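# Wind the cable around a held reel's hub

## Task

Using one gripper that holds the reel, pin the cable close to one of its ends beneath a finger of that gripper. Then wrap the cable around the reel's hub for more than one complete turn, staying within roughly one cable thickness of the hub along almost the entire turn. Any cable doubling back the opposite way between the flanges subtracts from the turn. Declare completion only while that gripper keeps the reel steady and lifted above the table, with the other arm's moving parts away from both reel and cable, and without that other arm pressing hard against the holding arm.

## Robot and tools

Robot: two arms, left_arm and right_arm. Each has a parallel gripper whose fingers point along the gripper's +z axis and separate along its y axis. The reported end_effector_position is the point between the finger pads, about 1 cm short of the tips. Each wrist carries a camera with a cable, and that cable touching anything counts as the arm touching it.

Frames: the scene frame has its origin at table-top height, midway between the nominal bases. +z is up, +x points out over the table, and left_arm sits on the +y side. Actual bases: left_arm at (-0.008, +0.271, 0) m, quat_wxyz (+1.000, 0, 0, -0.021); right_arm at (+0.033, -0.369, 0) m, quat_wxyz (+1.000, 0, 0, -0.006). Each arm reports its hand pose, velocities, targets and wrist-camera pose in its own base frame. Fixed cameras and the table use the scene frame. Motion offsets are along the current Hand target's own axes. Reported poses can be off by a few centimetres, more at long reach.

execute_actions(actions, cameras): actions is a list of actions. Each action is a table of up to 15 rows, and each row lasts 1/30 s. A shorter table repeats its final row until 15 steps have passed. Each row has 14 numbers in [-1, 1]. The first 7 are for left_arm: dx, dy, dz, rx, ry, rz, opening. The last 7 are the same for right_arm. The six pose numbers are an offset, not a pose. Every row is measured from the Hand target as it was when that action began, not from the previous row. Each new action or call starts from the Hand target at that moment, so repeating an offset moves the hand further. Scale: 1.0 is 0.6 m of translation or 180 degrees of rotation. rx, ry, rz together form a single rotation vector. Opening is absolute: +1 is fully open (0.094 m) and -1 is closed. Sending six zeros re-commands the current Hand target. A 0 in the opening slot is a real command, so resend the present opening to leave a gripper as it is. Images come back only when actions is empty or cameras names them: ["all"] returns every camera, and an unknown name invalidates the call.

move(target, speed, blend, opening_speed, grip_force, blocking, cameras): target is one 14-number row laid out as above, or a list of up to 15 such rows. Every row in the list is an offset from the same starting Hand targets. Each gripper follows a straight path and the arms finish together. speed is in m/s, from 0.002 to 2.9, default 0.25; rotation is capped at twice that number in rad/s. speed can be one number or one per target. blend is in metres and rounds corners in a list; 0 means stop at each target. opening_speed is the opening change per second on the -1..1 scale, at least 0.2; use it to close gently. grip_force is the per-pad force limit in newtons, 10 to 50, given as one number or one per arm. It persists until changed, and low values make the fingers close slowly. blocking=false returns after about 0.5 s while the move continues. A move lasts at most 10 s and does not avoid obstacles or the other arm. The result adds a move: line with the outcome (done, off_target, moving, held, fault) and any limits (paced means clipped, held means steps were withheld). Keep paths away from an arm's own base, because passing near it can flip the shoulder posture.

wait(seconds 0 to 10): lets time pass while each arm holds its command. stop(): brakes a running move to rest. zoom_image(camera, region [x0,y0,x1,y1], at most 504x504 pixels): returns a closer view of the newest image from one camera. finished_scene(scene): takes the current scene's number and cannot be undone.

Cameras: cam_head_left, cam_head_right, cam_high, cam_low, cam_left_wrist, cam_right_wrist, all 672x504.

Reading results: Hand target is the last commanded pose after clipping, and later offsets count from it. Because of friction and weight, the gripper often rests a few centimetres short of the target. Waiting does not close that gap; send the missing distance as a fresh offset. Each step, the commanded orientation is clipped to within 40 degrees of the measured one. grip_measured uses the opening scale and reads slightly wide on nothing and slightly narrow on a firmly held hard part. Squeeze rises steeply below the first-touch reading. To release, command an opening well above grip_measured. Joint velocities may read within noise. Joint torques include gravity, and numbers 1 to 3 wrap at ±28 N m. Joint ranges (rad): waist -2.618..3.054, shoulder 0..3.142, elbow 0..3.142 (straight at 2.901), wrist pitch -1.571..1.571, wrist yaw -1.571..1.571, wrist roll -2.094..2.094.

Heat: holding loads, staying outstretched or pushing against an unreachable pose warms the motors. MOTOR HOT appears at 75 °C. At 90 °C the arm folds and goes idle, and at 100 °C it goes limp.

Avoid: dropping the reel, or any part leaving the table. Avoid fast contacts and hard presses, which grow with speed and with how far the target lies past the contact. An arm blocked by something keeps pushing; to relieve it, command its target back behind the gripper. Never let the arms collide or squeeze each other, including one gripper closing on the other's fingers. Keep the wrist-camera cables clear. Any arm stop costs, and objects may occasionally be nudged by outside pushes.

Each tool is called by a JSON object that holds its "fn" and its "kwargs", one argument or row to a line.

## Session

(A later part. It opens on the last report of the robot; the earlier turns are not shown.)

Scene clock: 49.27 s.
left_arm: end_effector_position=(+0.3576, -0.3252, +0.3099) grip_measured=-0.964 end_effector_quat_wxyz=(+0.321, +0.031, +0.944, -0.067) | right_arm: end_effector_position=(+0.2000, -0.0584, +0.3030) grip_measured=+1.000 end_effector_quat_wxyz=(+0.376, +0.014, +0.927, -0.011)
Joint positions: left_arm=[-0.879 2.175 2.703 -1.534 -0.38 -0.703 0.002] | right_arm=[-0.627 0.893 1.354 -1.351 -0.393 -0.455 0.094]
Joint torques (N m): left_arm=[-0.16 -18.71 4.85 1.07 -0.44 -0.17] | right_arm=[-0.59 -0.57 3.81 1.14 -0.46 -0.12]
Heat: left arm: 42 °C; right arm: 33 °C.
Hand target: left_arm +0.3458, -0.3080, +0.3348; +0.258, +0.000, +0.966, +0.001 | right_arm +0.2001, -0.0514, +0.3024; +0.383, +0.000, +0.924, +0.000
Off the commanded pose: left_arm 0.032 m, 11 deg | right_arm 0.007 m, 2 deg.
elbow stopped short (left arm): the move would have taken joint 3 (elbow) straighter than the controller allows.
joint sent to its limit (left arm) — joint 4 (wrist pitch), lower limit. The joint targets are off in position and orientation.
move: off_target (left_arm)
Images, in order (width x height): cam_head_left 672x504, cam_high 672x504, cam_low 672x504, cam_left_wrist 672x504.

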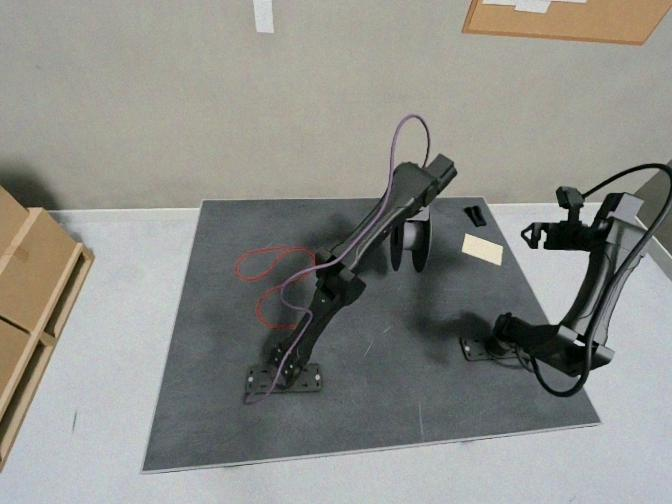

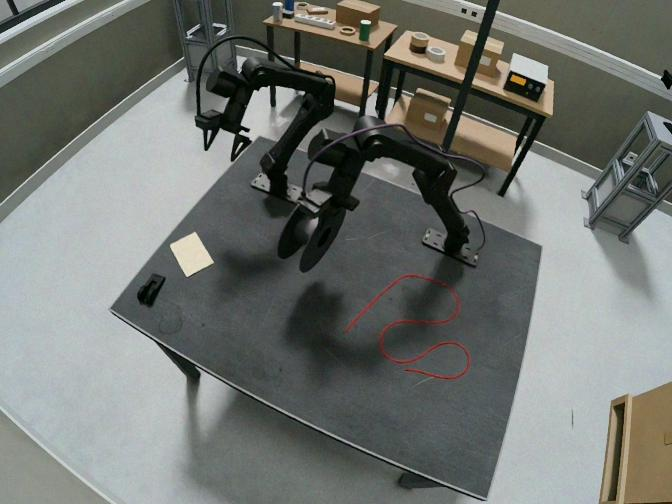

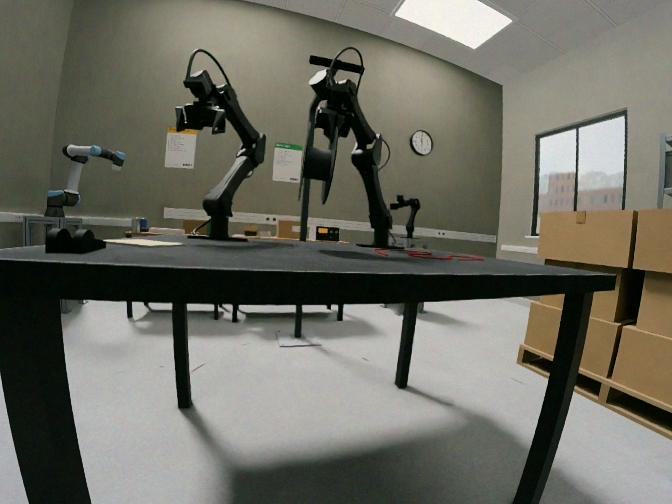

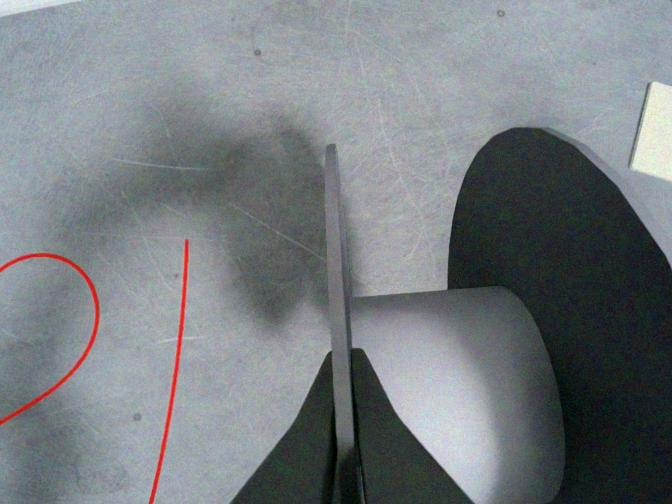

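{"fn": "move", "kwargs": {
  "target": [0.045,0.73,-0.075,0,0,0,-1,0,0,0,0,0,0,1],
  "speed": 0.2
}}

{"fn": "move", "kwargs": {
  "target": [0,0,0,0,0,0,-1,0.038,0.798,0.387,0,0.25,0,0],
  "speed": 0.2,
  "cameras": ["cam_right_wrist","cam_high","cam_head_left"]
}}

Scene clock: 53.87 s.
left_arm: end_effector_position=(+0.2991, +0.1411, +0.3481) grip_measured=-0.964 end_effector_quat_wxyz=(+0.292, -0.016, +0.956, +0.040) | right_arm: end_effector_position=(+0.2000, -0.0584, +0.3030) grip_measured=+1.000 end_effector_quat_wxyz=(+0.376, +0.014, +0.927, -0.011)
Joint positions: left_arm=[0.559 1.554 2.077 -1.534 0.223 0.46 0.002] | right_arm=[-0.627 0.893 1.354 -1.351 -0.393 -0.455 0.094]
Joint torques (N m): left_arm=[-0.16 -5.93 10.32 1.09 0.41 0.04] | right_arm=[-0.42 -0.64 4.08 1.1 -0.46 -0.14]
Heat: left arm: 42 °C; right arm: 33 °C.
Hand target: left_arm +0.2993, +0.1299, +0.3608; +0.258, +0.000, +0.966, +0.001 | right_arm +0.2001, -0.0514, +0.3024; +0.383, +0.000, +0.924, +0.000
Off the commanded pose: left_arm 0.017 m, 6 deg | right_arm 0.007 m, 2 deg.
joint sent to its limit (left arm) — joint 4 (wrist pitch), lower limit. The joint targets are off in position and orientation.
move: off_target (left_arm)

Scene clock: 57.60 s.
left_arm: end_effector_position=(+0.2991, +0.1411, +0.3481) grip_measured=-0.964 end_effector_quat_wxyz=(+0.292, -0.016, +0.956, +0.040) | right_arm: end_effector_position=(+0.3349, +0.4152, +0.1093) grip_measured=+0.002 end_effector_quat_wxyz=(+0.070, -0.010, +0.994, +0.085)
Joint positions: left_arm=[0.559 1.554 2.077 -1.534 0.223 0.462 0.002] | right_arm=[0.89 2.626 2.816 -1.541 0 0.87 0.047]
Joint torques (N m): left_arm=[-0.16 -5.94 10.3 1.08 0.41 0.03] | right_arm=[0.18 -11.88 10.41 0.86 -0.01 0.09]
Heat: left arm: 41 °C; right arm: 34 °C.
Hand target: left_arm +0.2993, +0.1299, +0.3608; +0.258, +0.000, +0.966, +0.001 | right_arm +0.3484, +0.4275, +0.1224; +0.000, +0.000, +1.000, +0.000
Off the commanded pose: left_arm 0.017 m, 6 deg | right_arm 0.022 m, 13 deg.
elbow stopped short (right arm): the move would have taken joint 3 (elbow) straighter than the controller allows.
joint sent to its limit (left arm) — joint 4 (wrist pitch), lower limit. The joint targets are off in position and orientation.
move: off_target (left_arm, right_arm)
Images, in order (width x height): cam_head_left 672x504, cam_high 672x504, cam_right_wrist 672x504.

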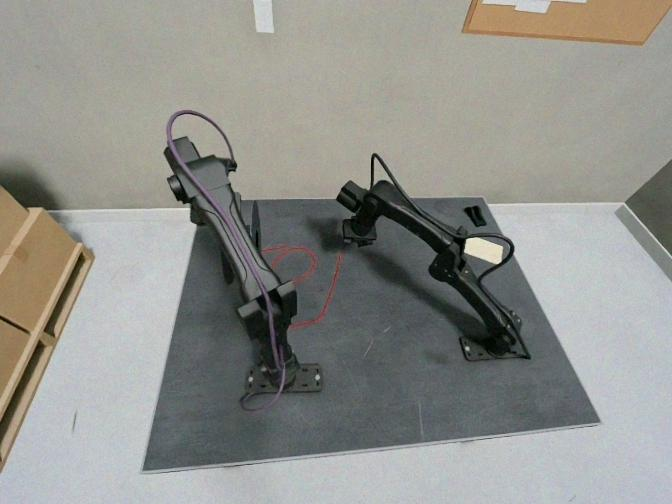

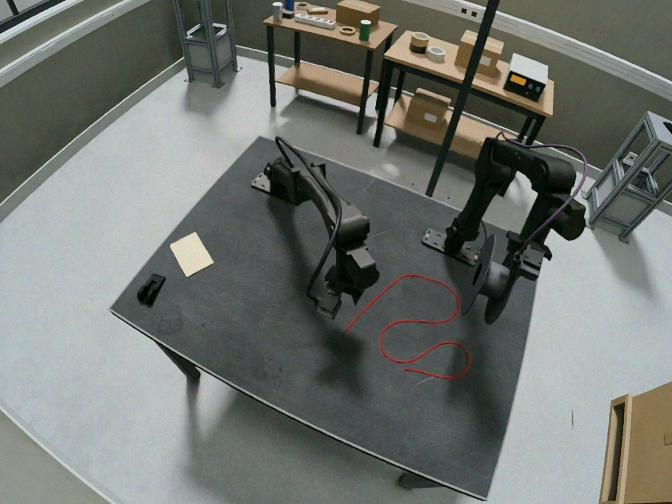

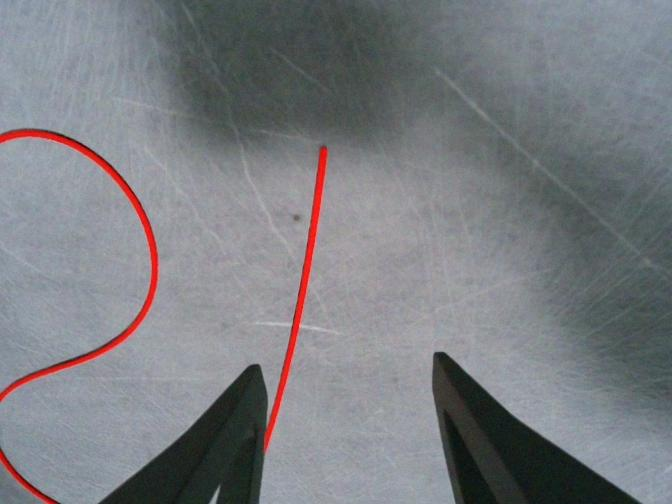

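{"fn": "move", "kwargs": {
  "target": [0,0,0,0,0,0,-1,-0.0,0.035,0.1,0,0,0,0],
  "speed": 0.1,
  "cameras": ["cam_right_wrist"]
}}

Scene clock: 60.13 s.
left_arm: end_effector_position=(+0.2991, +0.1411, +0.3481) grip_measured=-0.964 end_effector_quat_wxyz=(+0.292, -0.016, +0.956, +0.040) | right_arm: end_effector_position=(+0.3408, +0.4309, +0.0527) grip_measured=+0.002 end_effector_quat_wxyz=(+0.057, -0.003, +0.996, +0.073)
Joint positions: left_arm=[0.559 1.554 2.077 -1.534 0.223 0.462 0.002] | right_arm=[0.899 2.743 2.816 -1.458 -0.002 0.893 0.047]
Joint torques (N m): left_arm=[-0.13 -5.93 10.32 1.08 0.41 0.03] | right_arm=[0.72 -12.34 10.55 0.77 -0.08 0.07]
Heat: left arm: 41 °C; right arm: 34 °C.
Hand target: left_arm +0.2993, +0.1299, +0.3608; +0.258, +0.000, +0.966, +0.001 | right_arm +0.3484, +0.4485, +0.0624; +0.000, +0.000, +1.000, +0.000
Off the commanded pose: left_arm 0.017 m, 6 deg | right_arm 0.022 m, 11 deg.
elbow stopped short (right arm): the move would have taken joint 3 (elbow) straighter than the controller allows.
joint sent to its limit (left arm) — joint 4 (wrist pitch), lower limit. The joint targets are off in position and orientation.
move: off_target (left_arm, right_arm)
Images, in order (width x height): cam_right_wrist 672x504.

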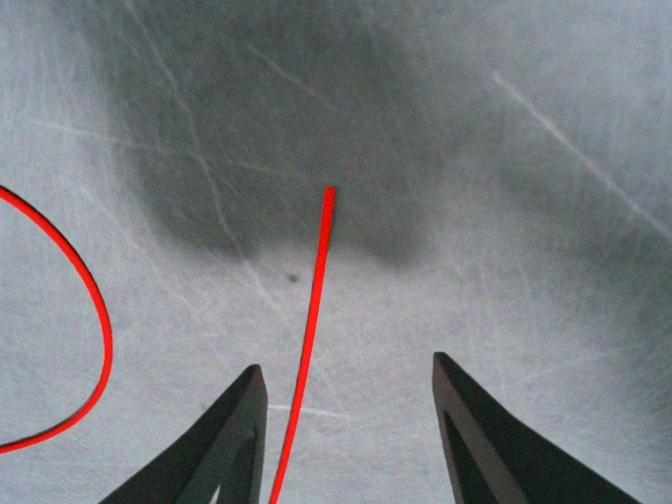

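{"fn": "move", "kwargs": {
  "target": [0,0,0,0,0,0,-1,-0.0,0.02,0.058,0,0,0,0],
  "speed": 0.06,
  "cameras": ["cam_right_wrist"]
}}

Scene clock: 63.17 s.
left_arm: end_effector_position=(+0.2991, +0.1411, +0.3481) grip_measured=-0.964 end_effector_quat_wxyz=(+0.292, -0.016, +0.956, +0.040) | right_arm: end_effector_position=(+0.3420, +0.4421, +0.0194) grip_measured=+0.002 end_effector_quat_wxyz=(+0.055, -0.001, +0.996, +0.071)
Joint positions: left_arm=[0.559 1.554 2.077 -1.534 0.223 0.462 0.002] | right_arm=[0.91 2.81 2.816 -1.397 -0.002 0.907 0.047]
Joint torques (N m): left_arm=[-0.13 -5.91 10.32 1.09 0.41 0.03] | right_arm=[0.5 -12.12 10.65 0.75 -0.03 0.06]
Heat: left arm: 41 °C; right arm: 34 °C.
Hand target: left_arm +0.2993, +0.1299, +0.3608; +0.258, +0.000, +0.966, +0.001 | right_arm +0.3484, +0.4606, +0.0277; +0.000, +0.000, +1.000, +0.000
Off the commanded pose: left_arm 0.017 m, 6 deg | right_arm 0.021 m, 10 deg.
elbow stopped short (right arm): the move would have taken joint 3 (elbow) straighter than the controller allows.
joint sent to its limit (left arm) — joint 4 (wrist pitch), lower limit. The joint targets are off in position and orientation.
move: off_target (left_arm, right_arm)
Images, in order (width x height): cam_right_wrist 672x504.

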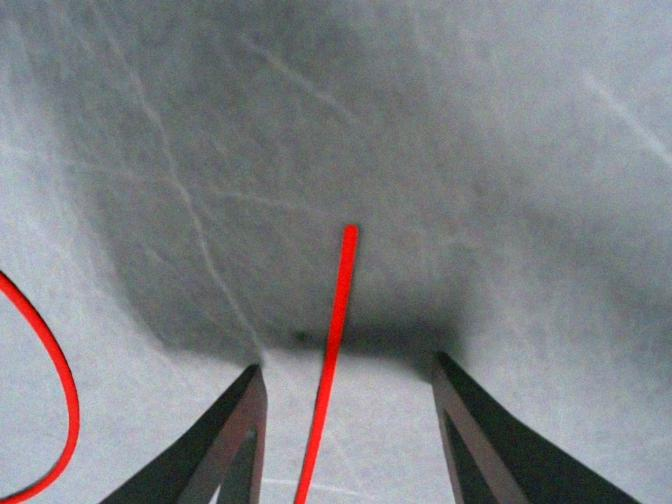

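{"fn": "move", "kwargs": {
  "target": [
    [0,0,0,0,0,0,-1,0.035,0.0,0.025,0,0,0,0],
    [0,0,0,0,0,0,-1,0.035,0.0,0.025,0,0,0,-1]
  ],
  "speed": 0.05,
  "opening_speed": 0.7,
  "cameras": ["cam_right_wrist"]
}}

Scene clock: 68.60 s.
left_arm: end_effector_position=(+0.2991, +0.1411, +0.3481) grip_measured=-0.964 end_effector_quat_wxyz=(+0.292, -0.016, +0.956, +0.040) | right_arm: end_effector_position=(+0.3310, +0.4518, +0.0159) grip_measured=-0.981 end_effector_quat_wxyz=(+0.053, +0.000, +0.996, +0.073)
Joint positions: left_arm=[0.559 1.554 2.077 -1.534 0.223 0.462 0.002] | right_arm=[0.936 2.822 2.827 -1.395 -0.002 0.936 0.001]
Joint torques (N m): left_arm=[-0.14 -5.93 10.32 1.09 0.41 0.03] | right_arm=[0.81 -11.41 9.76 0.38 -0.01 0.05]
Heat: left arm: 40 °C; right arm: 35 °C.
Hand target: left_arm +0.2993, +0.1299, +0.3608; +0.258, +0.000, +0.966, +0.001 | right_arm +0.3274, +0.4606, +0.0127; +0.000, +0.000, +1.000, +0.000
Off the commanded pose: left_arm 0.017 m, 6 deg | right_arm 0.010 m, 10 deg.
elbow stopped short (right arm): the move would have taken joint 3 (elbow) straighter than the controller allows.
joint sent to its limit (left arm) — joint 4 (wrist pitch), lower limit. The joint targets are off in position and orientation.
move: off_target (left_arm, right_arm); target 2's new opening was sent with right_arm's hand 0.014 m and 11 deg from that target
Images, in order (width x height): cam_right_wrist 672x504.

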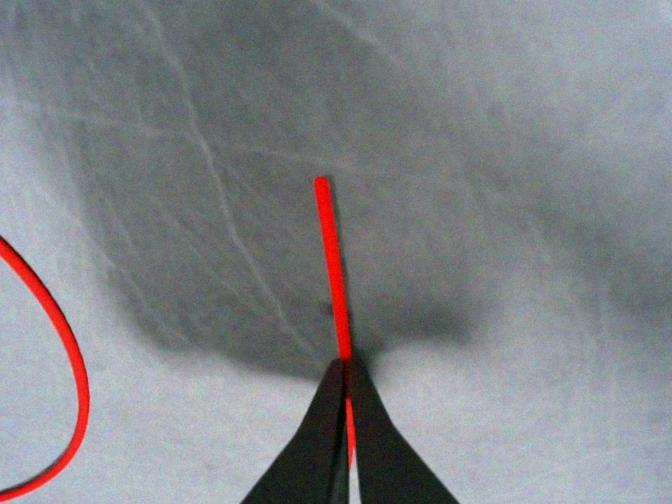

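{"fn": "move", "kwargs": {
  "target": [
    [0,0,0,0,0,0,-1,0,0.0,-0.2,0,0,0,-1],
    [0,0,0,0,0,0,-1,-0.06,-0.15,-0.3,0,0,-0.4,-1],
    [0,0,0,0,0,0,-1,-0.12,-0.283,-0.345,0,0,-0.83,-1]
  ],
  "speed": 0.2,
  "blend": 0.03,
  "cameras": ["cam_right_wrist","cam_high","cam_head_right"]
}}

Scene clock: 76.90 s.
left_arm: end_effector_position=(+0.2991, +0.1411, +0.3481) grip_measured=-0.964 end_effector_quat_wxyz=(+0.292, -0.016, +0.956, +0.040) | right_arm: end_effector_position=(+0.4086, +0.2972, +0.1966) grip_measured=-0.981 end_effector_quat_wxyz=(-0.128, +0.951, -0.262, +0.101)
Joint positions: left_arm=[0.559 1.554 2.077 -1.534 0.223 0.462 0.002] | right_arm=[0.626 2.373 2.682 -1.553 -0.002 -1.977 0.001]
Joint torques (N m): left_arm=[-0.16 -5.9 10.35 1.08 0.41 0.03] | right_arm=[-0.32 -16.02 4.14 0.44 0.02 -0.14]
Motor temperatures (°C): left_arm=[26 39 36 33 25 28 30] | right_arm=[28 38 35 31 27 28 28]
Heat: left arm: 39 °C; right arm: 38 °C.
Hand target: left_arm +0.2993, +0.1299, +0.3608; +0.258, +0.000, +0.966, +0.001 | right_arm +0.3994, +0.2906, +0.2195; +0.000, +0.965, -0.264, +0.000
Off the commanded pose: left_arm 0.017 m, 6 deg | right_arm 0.026 m, 19 deg.
elbow stopped short (right arm): the move would have taken joint 3 (elbow) straighter than the controller allows.
joint sent to its limit (left arm) — joint 4 (wrist pitch), lower limit. The joint targets are off in position and orientation.
joint sent to its limit (right arm) — joint 4 (wrist pitch), lower limit. The joint targets are off in position and orientation.
move: off_target (left_arm, right_arm)
Images, in order (width x height): cam_head_right 672x504, cam_high 672x504, cam_right_wrist 672x504.

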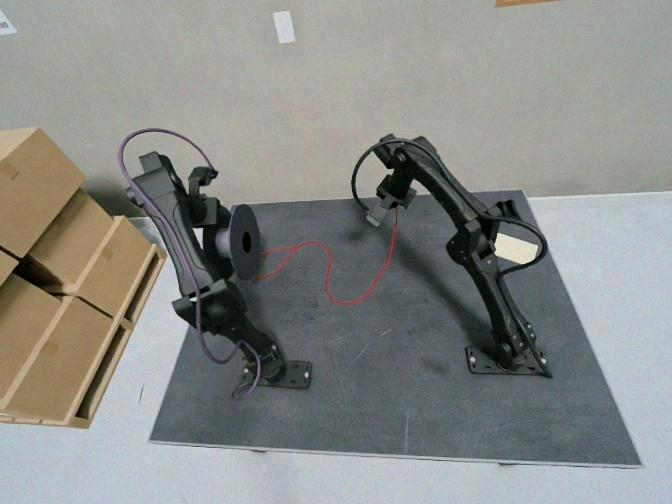

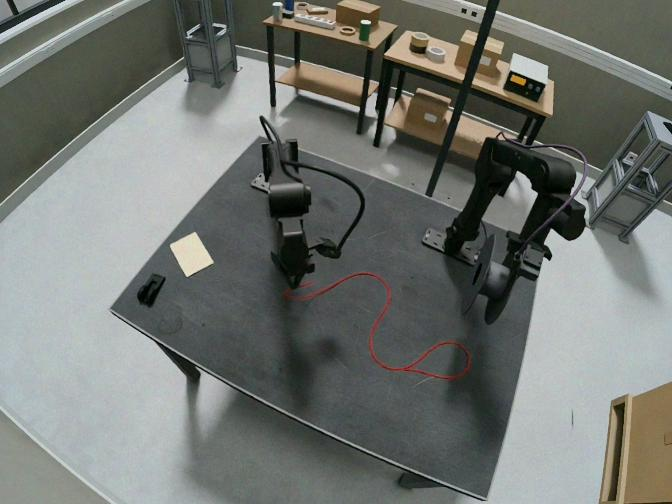

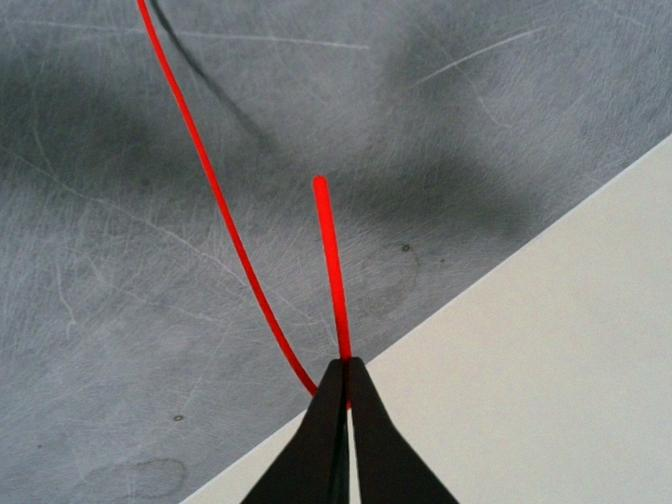

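{"fn": "move", "kwargs": {
  "target": [0,0,0,0,0,0,-1,0.237,0.17,0,0,0,0,-1],
  "speed": 0.2,
  "cameras": ["cam_high","cam_head_right"]
}}

Scene clock: 79.93 s.
left_arm: end_effector_position=(+0.2991, +0.1411, +0.3481) grip_measured=-0.964 end_effector_quat_wxyz=(+0.292, -0.016, +0.956, +0.040) | right_arm: end_effector_position=(+0.4779, +0.1277, +0.1980) grip_measured=-0.981 end_effector_quat_wxyz=(-0.073, +0.915, -0.374, +0.135)
Joint positions: left_arm=[0.559 1.554 2.077 -1.534 0.223 0.462 0.002] | right_arm=[0.278 2.33 2.616 -1.553 0.052 -2.096 0.001]
Joint torques (N m): left_arm=[-0.14 -5.93 10.32 1.08 0.41 0.03] | right_arm=[0.73 -14.32 6.16 0.42 0.09 -0.13]
Heat: left arm: 39 °C; right arm: 38 °C.
Hand target: left_arm +0.2993, +0.1299, +0.3608; +0.258, +0.000, +0.966, +0.001 | right_arm +0.4698, +0.1304, +0.2194; +0.000, +0.965, -0.264, +0.000
Off the commanded pose: left_arm 0.017 m, 6 deg | right_arm 0.023 m, 22 deg.
joint sent to its limit (left arm) — joint 4 (wrist pitch), lower limit. The joint targets are off in position and orientation.
joint sent to its limit (right arm) — joint 4 (wrist pitch), lower limit; joint 6 (wrist roll), lower limit. The joint targets are off in position and orientation.
move: off_target (left_arm, right_arm)
Images, in order (width x height): cam_head_right 672x504, cam_high 672x504.

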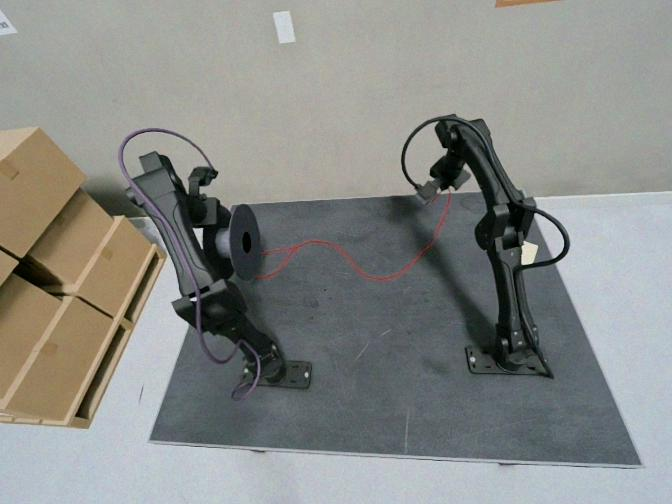

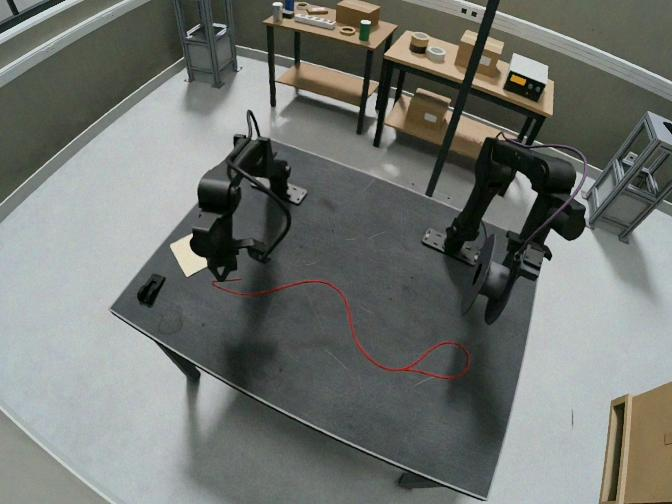

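{"fn": "move", "kwargs": {
  "target": [0.204,-0.545,0.094,0,0,0,-1,0,0,0,0,0,0,-1],
  "speed": 0.2,
  "cameras": ["cam_high","cam_head_right","cam_low","cam_left_wrist"]
}}

Scene clock: 83.10 s.
left_arm: end_effector_position=(+0.2118, -0.1970, +0.2385) grip_measured=-0.964 end_effector_quat_wxyz=(+0.230, +0.019, +0.973, +0.010) | right_arm: end_effector_position=(+0.4780, +0.1274, +0.1980) grip_measured=-0.981 end_effector_quat_wxyz=(-0.072, +0.915, -0.374, +0.136)
Joint positions: left_arm=[-0.992 1.435 1.549 -1.428 -0.391 -0.902 0.002] | right_arm=[0.278 2.33 2.616 -1.553 0.053 -2.096 0.001]
Joint torques (N m): left_arm=[-0.1 -6.26 8.51 1.08 -0.51 -0.14] | right_arm=[0.39 -14.32 5.86 0.42 0 -0.04]
Heat: left arm: 39 °C; right arm: 38 °C.
Hand target: left_arm +0.2219, -0.1971, +0.2504; +0.258, +0.000, +0.966, +0.001 | right_arm +0.4698, +0.1304, +0.2194; +0.000, +0.965, -0.264, +0.000
Off the commanded pose: left_arm 0.016 m, 4 deg | right_arm 0.023 m, 22 deg.
joint sent to its limit (right arm) — joint 4 (wrist pitch), lower limit; joint 6 (wrist roll), lower limit. The joint targets are off in position and orientation.
move: off_target (left_arm, right_arm)
Images, in order (width x height): cam_head_right 672x504, cam_high 672x504, cam_low 672x504, cam_left_wrist 672x504.

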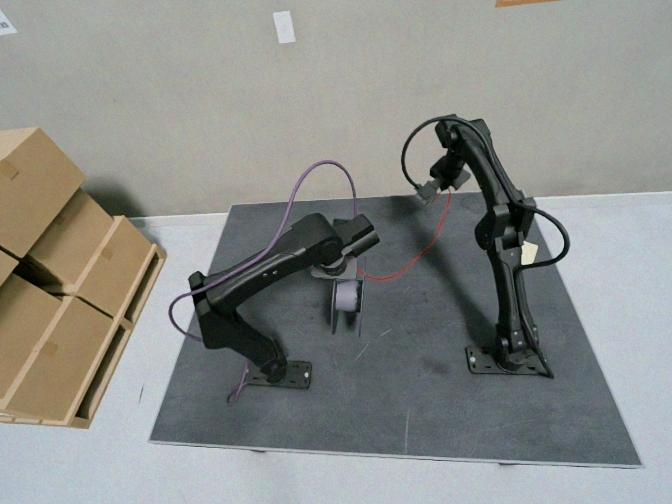

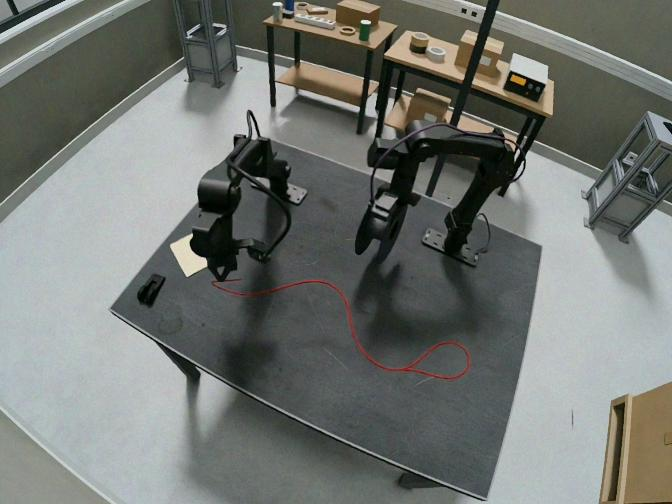

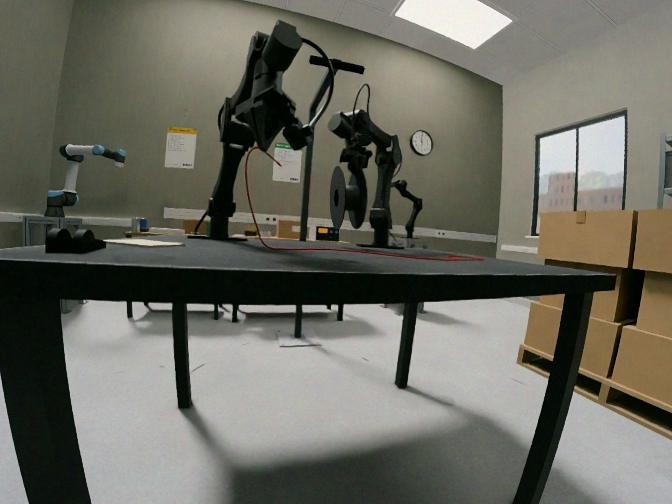

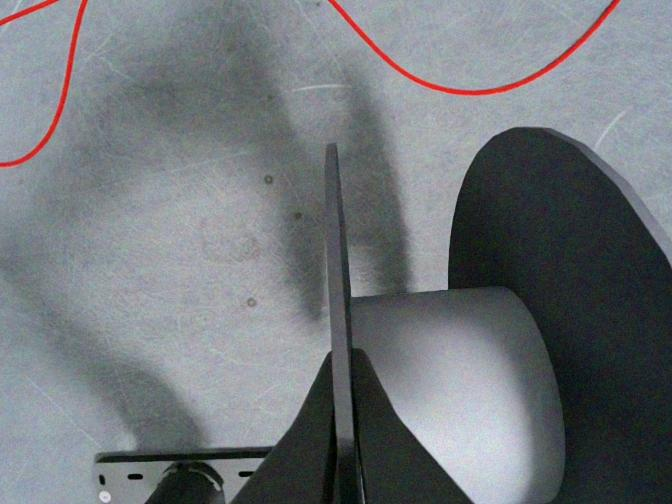

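{"fn": "move", "kwargs": {
  "target": [0.042,0,0.072,0,0,0,-1,0,0,0,0,0,0,-1],
  "speed": 0.06,
  "cameras": ["cam_low","cam_left_wrist"]
}}

{"fn": "zoom_image", "kwargs": {
  "camera": "cam_low",
  "region": [240, 80, 480, 280]
}}

Scene clock: 84.87 s.
left_arm: end_effector_position=(+0.2147, -0.2009, +0.1881) grip_measured=-0.964 end_effector_quat_wxyz=(+0.226, +0.019, +0.974, +0.017) | right_arm: end_effector_position=(+0.4780, +0.1274, +0.1980) grip_measured=-0.981 end_effector_quat_wxyz=(-0.072, +0.915, -0.374, +0.136)
Joint positions: left_arm=[-0.992 1.419 1.333 -1.244 -0.392 -0.905 0.002] | right_arm=[0.278 2.33 2.616 -1.553 0.053 -2.096 0.001]
Joint torques (N m): left_arm=[-0.14 -9.89 5.9 1.16 -0.5 -0.12] | right_arm=[0.77 -14.02 6.12 0.45 0.04 -0.1]
Heat: left arm: 39 °C; right arm: 38 °C.
Hand target: left_arm +0.2216, -0.1970, +0.2004; +0.258, +0.000, +0.966, +0.001 | right_arm +0.4698, +0.1304, +0.2194; +0.000, +0.965, -0.264, +0.000
Off the commanded pose: left_arm 0.015 m, 5 deg | right_arm 0.023 m, 22 deg.
joint sent to its limit (right arm) — joint 4 (wrist pitch), lower limit; joint 6 (wrist roll), lower limit. The joint targets are off in position and orientation.
move: off_target (left_arm, right_arm)
Images, in order (width x height): cam_low 672x504, cam_left_wrist 672x504.

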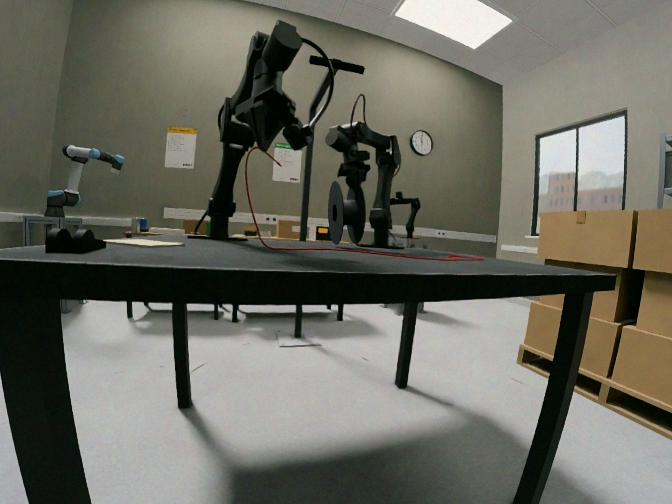

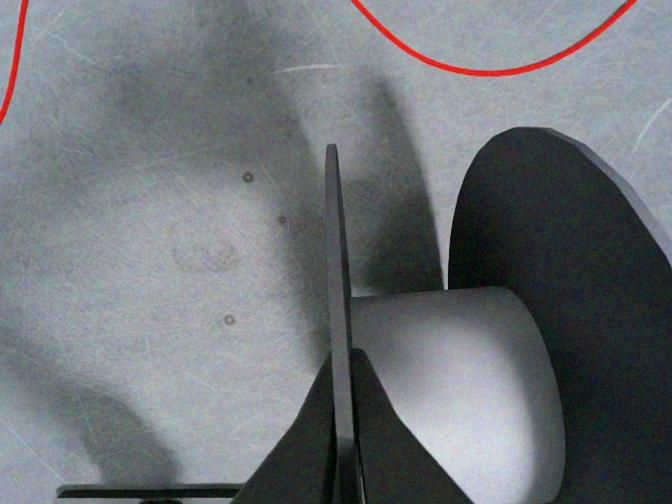

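Scaled by 2.100.

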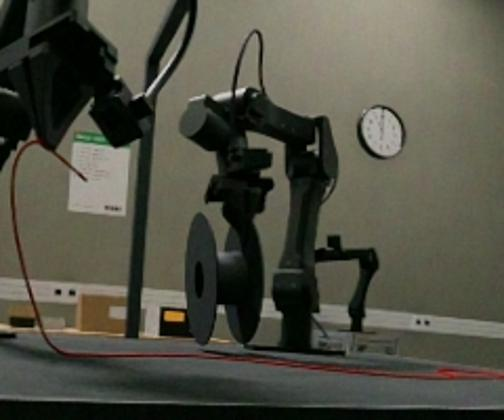

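{"fn": "move", "kwargs": {
  "target": [0.0085,0,0.0145,0,0,0,-1,0,0,0,0,0,0,-1],
  "speed": 0.03
}}

{"fn": "move", "kwargs": {
  "target": [0.0085,0,0.0145,0,0,0,-1,0,0,0,0,0,0,-1],
  "speed": 0.03
}}

{"fn": "move", "kwargs": {
  "target": [0.0085,0,0.0145,0,0,0,-1,0,0,0,0,0,0,-1],
  "speed": 0.03,
  "cameras": ["cam_low"]
}}

{"fn": "zoom_image", "kwargs": {
  "camera": "cam_low",
  "region": [290, 140, 410, 280]
}}

Scene clock: 86.40 s.
left_arm: end_effector_position=(+0.2143, -0.2004, +0.1795) grip_measured=-0.964 end_effector_quat_wxyz=(+0.227, +0.019, +0.974, +0.015) | right_arm: end_effector_position=(+0.4780, +0.1274, +0.1980) grip_measured=-0.981 end_effector_quat_wxyz=(-0.072, +0.915, -0.374, +0.136)
Joint positions: left_arm=[-0.992 1.408 1.288 -1.206 -0.392 -0.905 0.002] | right_arm=[0.278 2.33 2.616 -1.553 0.053 -2.096 0.001]
Joint torques (N m): left_arm=[-0.14 -9.42 5.93 1.18 -0.49 -0.13] | right_arm=[0.64 -14.26 5.91 0.44 0.04 -0.07]
Heat: left arm: 39 °C; right arm: 38 °C.
Hand target: left_arm +0.2215, -0.1970, +0.1903; +0.258, +0.000, +0.966, +0.001 | right_arm +0.4698, +0.1304, +0.2194; +0.000, +0.965, -0.264, +0.000
Off the commanded pose: left_arm 0.013 m, 5 deg | right_arm 0.023 m, 22 deg.
joint sent to its limit (right arm) — joint 4 (wrist pitch), lower limit; joint 6 (wrist roll), lower limit. The joint targets are off in position and orientation.
move: off_target (left_arm, right_arm)

Scene clock: 87.40 s.
left_arm: end_effector_position=(+0.2132, -0.1977, +0.1783) grip_measured=-0.964 end_effector_quat_wxyz=(+0.233, +0.017, +0.972, +0.009) | right_arm: end_effector_position=(+0.4780, +0.1274, +0.1980) grip_measured=-0.981 end_effector_quat_wxyz=(-0.072, +0.915, -0.374, +0.136)
Joint positions: left_arm=[-0.992 1.381 1.256 -1.183 -0.395 -0.905 0.002] | right_arm=[0.278 2.33 2.616 -1.553 0.053 -2.096 0.001]
Joint torques (N m): left_arm=[-0.17 -7.04 4.83 1.37 -0.47 -0.12] | right_arm=[0.42 -14.56 5.89 0.44 0.02 -0.07]
Heat: left arm: 38 °C; right arm: 38 °C.
Hand target: left_arm +0.2215, -0.1970, +0.1803; +0.258, +0.000, +0.966, +0.001 | right_arm +0.4698, +0.1304, +0.2194; +0.000, +0.965, -0.264, +0.000
Off the commanded pose: left_arm 0.009 m, 4 deg | right_arm 0.023 m, 22 deg.
joint sent to its limit (right arm) — joint 4 (wrist pitch), lower limit; joint 6 (wrist roll), lower limit. The joint targets are off in position and orientation.
move: off_target (left_arm, right_arm)

Scene clock: 89.03 s.
left_arm: end_effector_position=(+0.2155, -0.1995, +0.1772) grip_measured=-0.964 end_effector_quat_wxyz=(+0.246, +0.011, +0.969, -0.007) | right_arm: end_effector_position=(+0.4780, +0.1274, +0.1980) grip_measured=-0.981 end_effector_quat_wxyz=(-0.072, +0.915, -0.374, +0.136)
Joint positions: left_arm=[-0.991 1.353 1.218 -1.129 -0.398 -0.905 0.002] | right_arm=[0.278 2.33 2.616 -1.553 0.053 -2.096 0.001]
Joint torques (N m): left_arm=[-0.27 -4.75 4.41 1.3 -0.45 -0.12] | right_arm=[0.49 -14.46 6.17 0.42 0.03 -0.1]
Heat: left arm: 38 °C; right arm: 38 °C.
Hand target: left_arm +0.2214, -0.1970, +0.1702; +0.258, +0.000, +0.966, +0.001 | right_arm +0.4698, +0.1304, +0.2194; +0.000, +0.965, -0.264, +0.000
Off the commanded pose: left_arm 0.010 m, 2 deg | right_arm 0.023 m, 22 deg.
joint sent to its limit (right arm) — joint 4 (wrist pitch), lower limit; joint 6 (wrist roll), lower limit. The joint targets are off in position and orientation.
move: off_target (right_arm)
Images, in order (width x height): cam_low 672x504.

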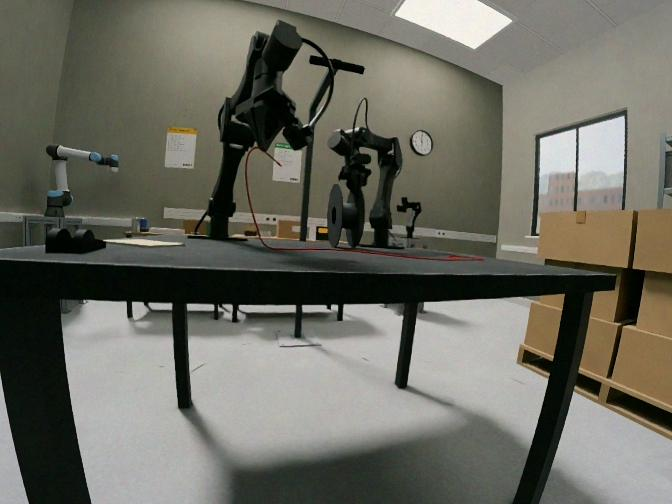

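Scaled by 3.600.

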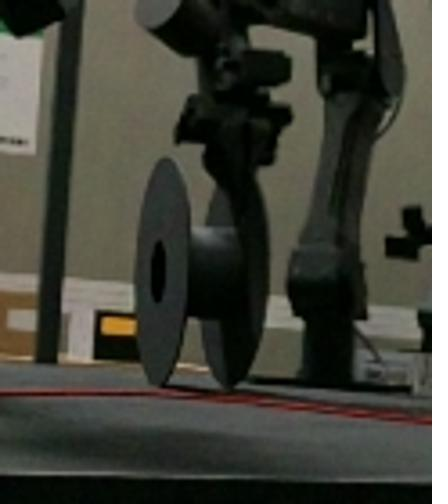

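{"fn": "move", "kwargs": {
  "target": [
    [-0.01,0,-0.018,0,0,0,-1,0,0,0,0,0,0,-1],
    [-0.01,0,-0.018,0,0,0,0.15,0,0,0,0,0,0,-1]
  ],
  "speed": 0.03,
  "opening_speed": 0.3,
  "cameras": ["cam_low","cam_left_wrist","cam_head_right"]
}}

{"fn": "zoom_image", "kwargs": {
  "camera": "cam_low",
  "region": [290, 140, 410, 280]
}}

Scene clock: 94.53 s.
left_arm: end_effector_position=(+0.2175, -0.1973, +0.1773) grip_measured=+0.148 end_effector_quat_wxyz=(+0.247, +0.006, +0.969, -0.006) | right_arm: end_effector_position=(+0.4780, +0.1274, +0.1980) grip_measured=-0.981 end_effector_quat_wxyz=(-0.072, +0.915, -0.374, +0.136)
Joint positions: left_arm=[-0.982 1.353 1.218 -1.129 -0.4 -0.907 0.054] | right_arm=[0.278 2.33 2.616 -1.553 0.053 -2.096 0.001]
Joint torques (N m): left_arm=[-0.28 -4.4 9.09 0.83 -0.42 -0.11] | right_arm=[0.65 -14.41 6.15 0.36 0.03 -0.09]
Heat: left arm: 38 °C; right arm: 38 °C.
Hand target: left_arm +0.2212, -0.1970, +0.1825; +0.258, +0.000, +0.966, +0.001 | right_arm +0.4698, +0.1304, +0.2194; +0.000, +0.965, -0.264, +0.000
Off the commanded pose: left_arm 0.006 m, 2 deg | right_arm 0.023 m, 22 deg.
joint sent to its limit (right arm) — joint 4 (wrist pitch), lower limit; joint 6 (wrist roll), lower limit. The joint targets are off in position and orientation.
move: off_target (right_arm)
Images, in order (width x height): cam_head_right 672x504, cam_low 672x504, cam_left_wrist 672x504.

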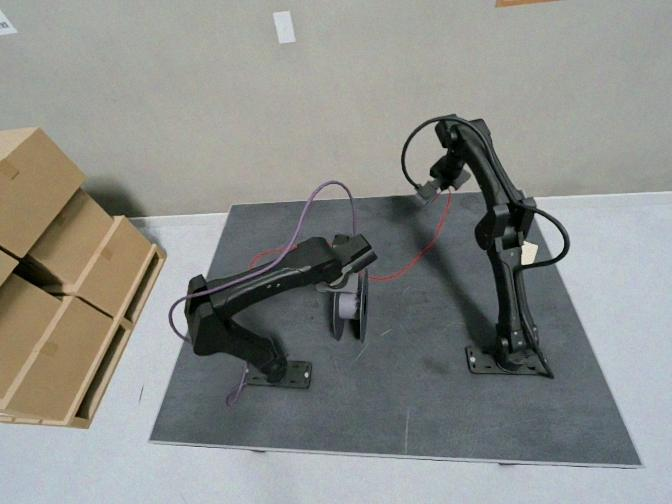

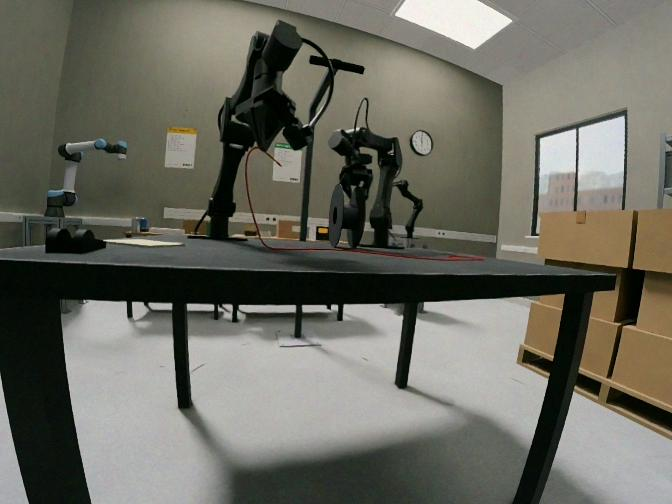

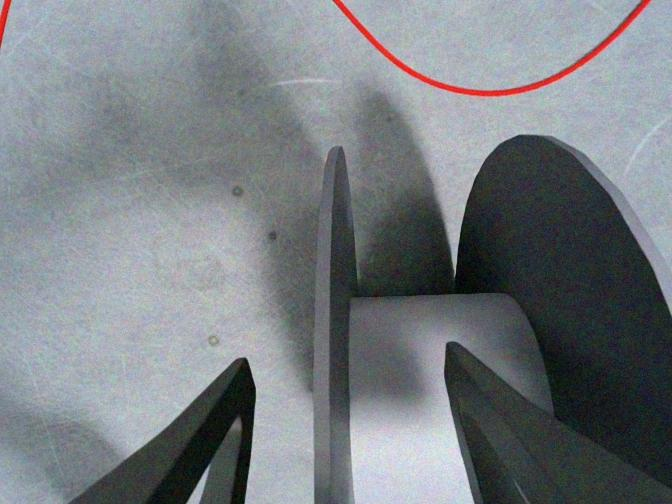

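Scaled by 3.600.

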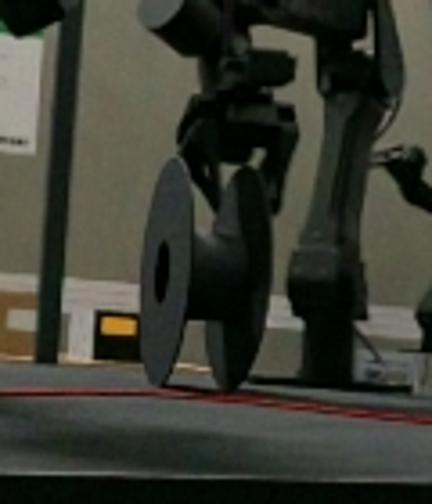

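{"fn": "move", "kwargs": {
  "target": [
    [0,0,0,0,0,0,0.15,-0.07,0.05,0,0,0,0.64,-1],
    [0,0,0,0,0,0,0.15,-0.143,0.1,0.117,0,0,-0.726,-1],
    [0,0,0,0,0,0,0.15,-0.143,0.1,0.32,0,0,-0.726,-1]
  ],
  "speed": 0.5,
  "cameras": ["cam_head_right","cam_right_wrist","cam_high"]
}}

Scene clock: 103.03 s.
left_arm: end_effector_position=(+0.2175, -0.1973, +0.1773) grip_measured=+0.148 end_effector_quat_wxyz=(+0.247, +0.006, +0.969, -0.006) | right_arm: end_effector_position=(+0.3651, +0.1233, +0.0302) grip_measured=-0.981 end_effector_quat_wxyz=(-0.005, +0.636, +0.771, +0.000)
Joint positions: left_arm=[-0.982 1.353 1.218 -1.129 -0.4 -0.907 0.054] | right_arm=[0.319 2.063 1.54 -1.053 -0.008 1.699 0.001]
Joint torques (N m): left_arm=[-0.29 -4.4 9.1 0.82 -0.42 -0.11] | right_arm=[-0.49 -9.62 4.36 0.24 0.03 0.11]
Heat: left arm: 37 °C; right arm: 39 °C.
Hand target: left_arm +0.2212, -0.1970, +0.1825; +0.258, +0.000, +0.966, +0.001 | right_arm +0.3653, +0.1226, +0.0274; +0.000, +0.642, +0.766, +0.000
Off the commanded pose: left_arm 0.006 m, 2 deg | right_arm 0.003 m, 1 deg.
move: done
Images, in order (width x height): cam_head_right 672x504, cam_high 672x504, cam_right_wrist 672x504.

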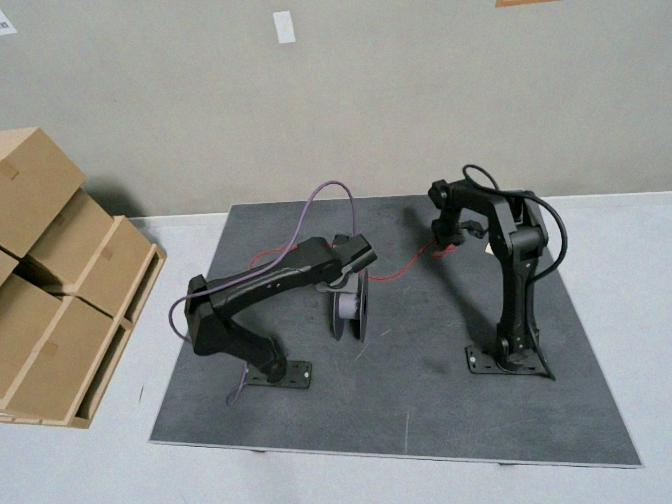

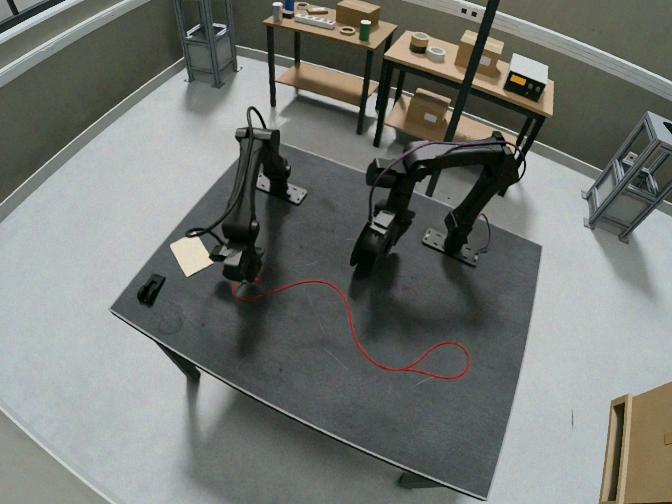

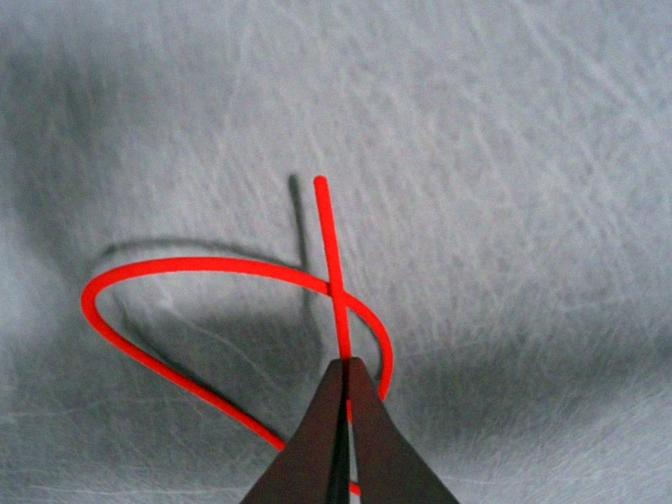

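{"fn": "move", "kwargs": {
  "target": [
    [0,0,0,0,0,0,0.15,0,0,-0.33,0,0,0,-1],
    [0,0,0,0,0,0,0.15,0.2,0.1,-0.33,0,0,0,-1]
  ],
  "speed": 0.25,
  "cameras": ["cam_head_right","cam_right_wrist","cam_high"]
}}

Scene clock: 106.07 s.
left_arm: end_effector_position=(+0.2175, -0.1973, +0.1773) grip_measured=+0.148 end_effector_quat_wxyz=(+0.247, +0.006, +0.969, -0.006) | right_arm: end_effector_position=(+0.3991, +0.2550, +0.2152) grip_measured=-0.981 end_effector_quat_wxyz=(+0.044, +0.626, +0.765, +0.144)
Joint positions: left_arm=[-0.982 1.353 1.218 -1.129 -0.4 -0.907 0.054] | right_arm=[0.563 2.226 2.511 -1.553 -0.008 1.935 0.001]
Joint torques (N m): left_arm=[-0.27 -4.4 9.09 0.82 -0.42 -0.11] | right_arm=[-0.25 -9.87 9.88 0.44 -0.01 0.05]
Heat: left arm: 37 °C; right arm: 39 °C.
Hand target: left_arm +0.2212, -0.1970, +0.1825; +0.258, +0.000, +0.966, +0.001 | right_arm +0.4035, +0.2511, +0.2255; +0.000, +0.642, +0.766, +0.000
Off the commanded pose: left_arm 0.006 m, 2 deg | right_arm 0.012 m, 17 deg.
joint sent to its limit (right arm) — joint 4 (wrist pitch), lower limit. The joint targets are off in position and orientation.
move: off_target (right_arm)
Images, in order (width x height): cam_head_right 672x504, cam_high 672x504, cam_right_wrist 672x504.

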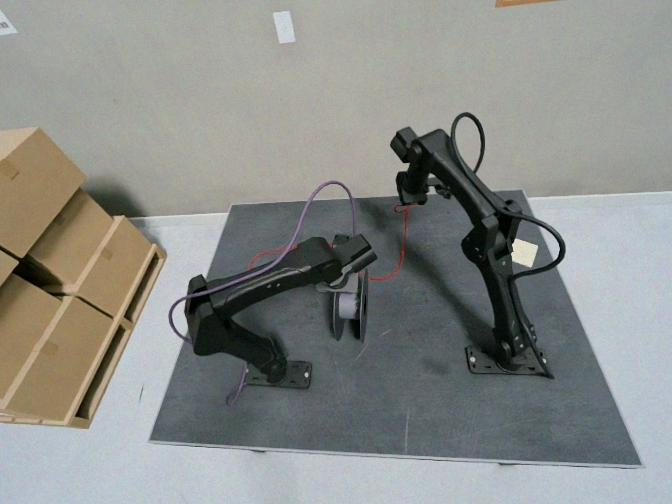

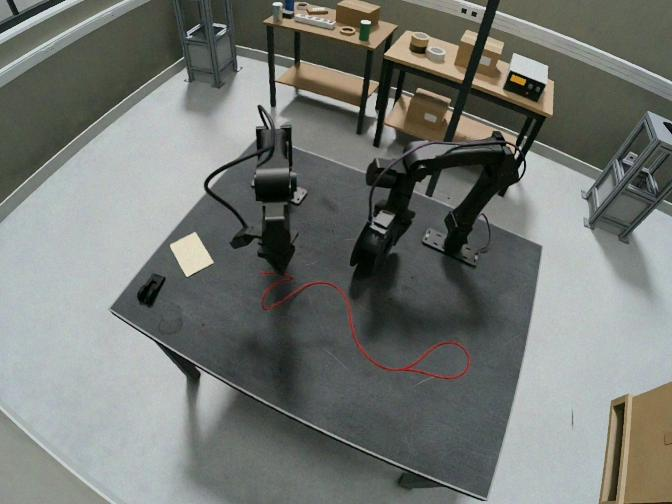

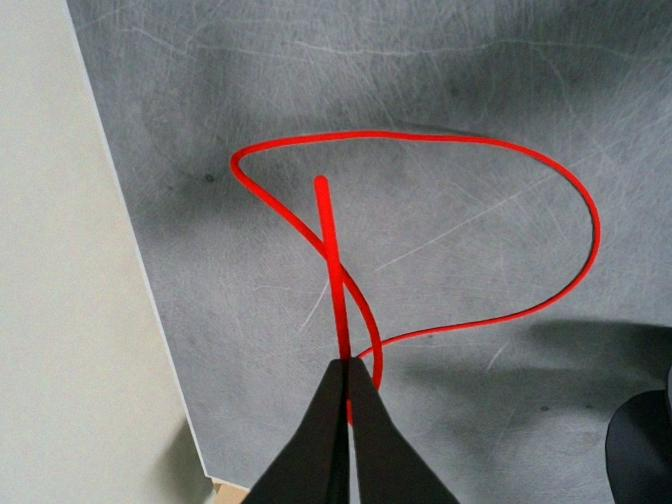

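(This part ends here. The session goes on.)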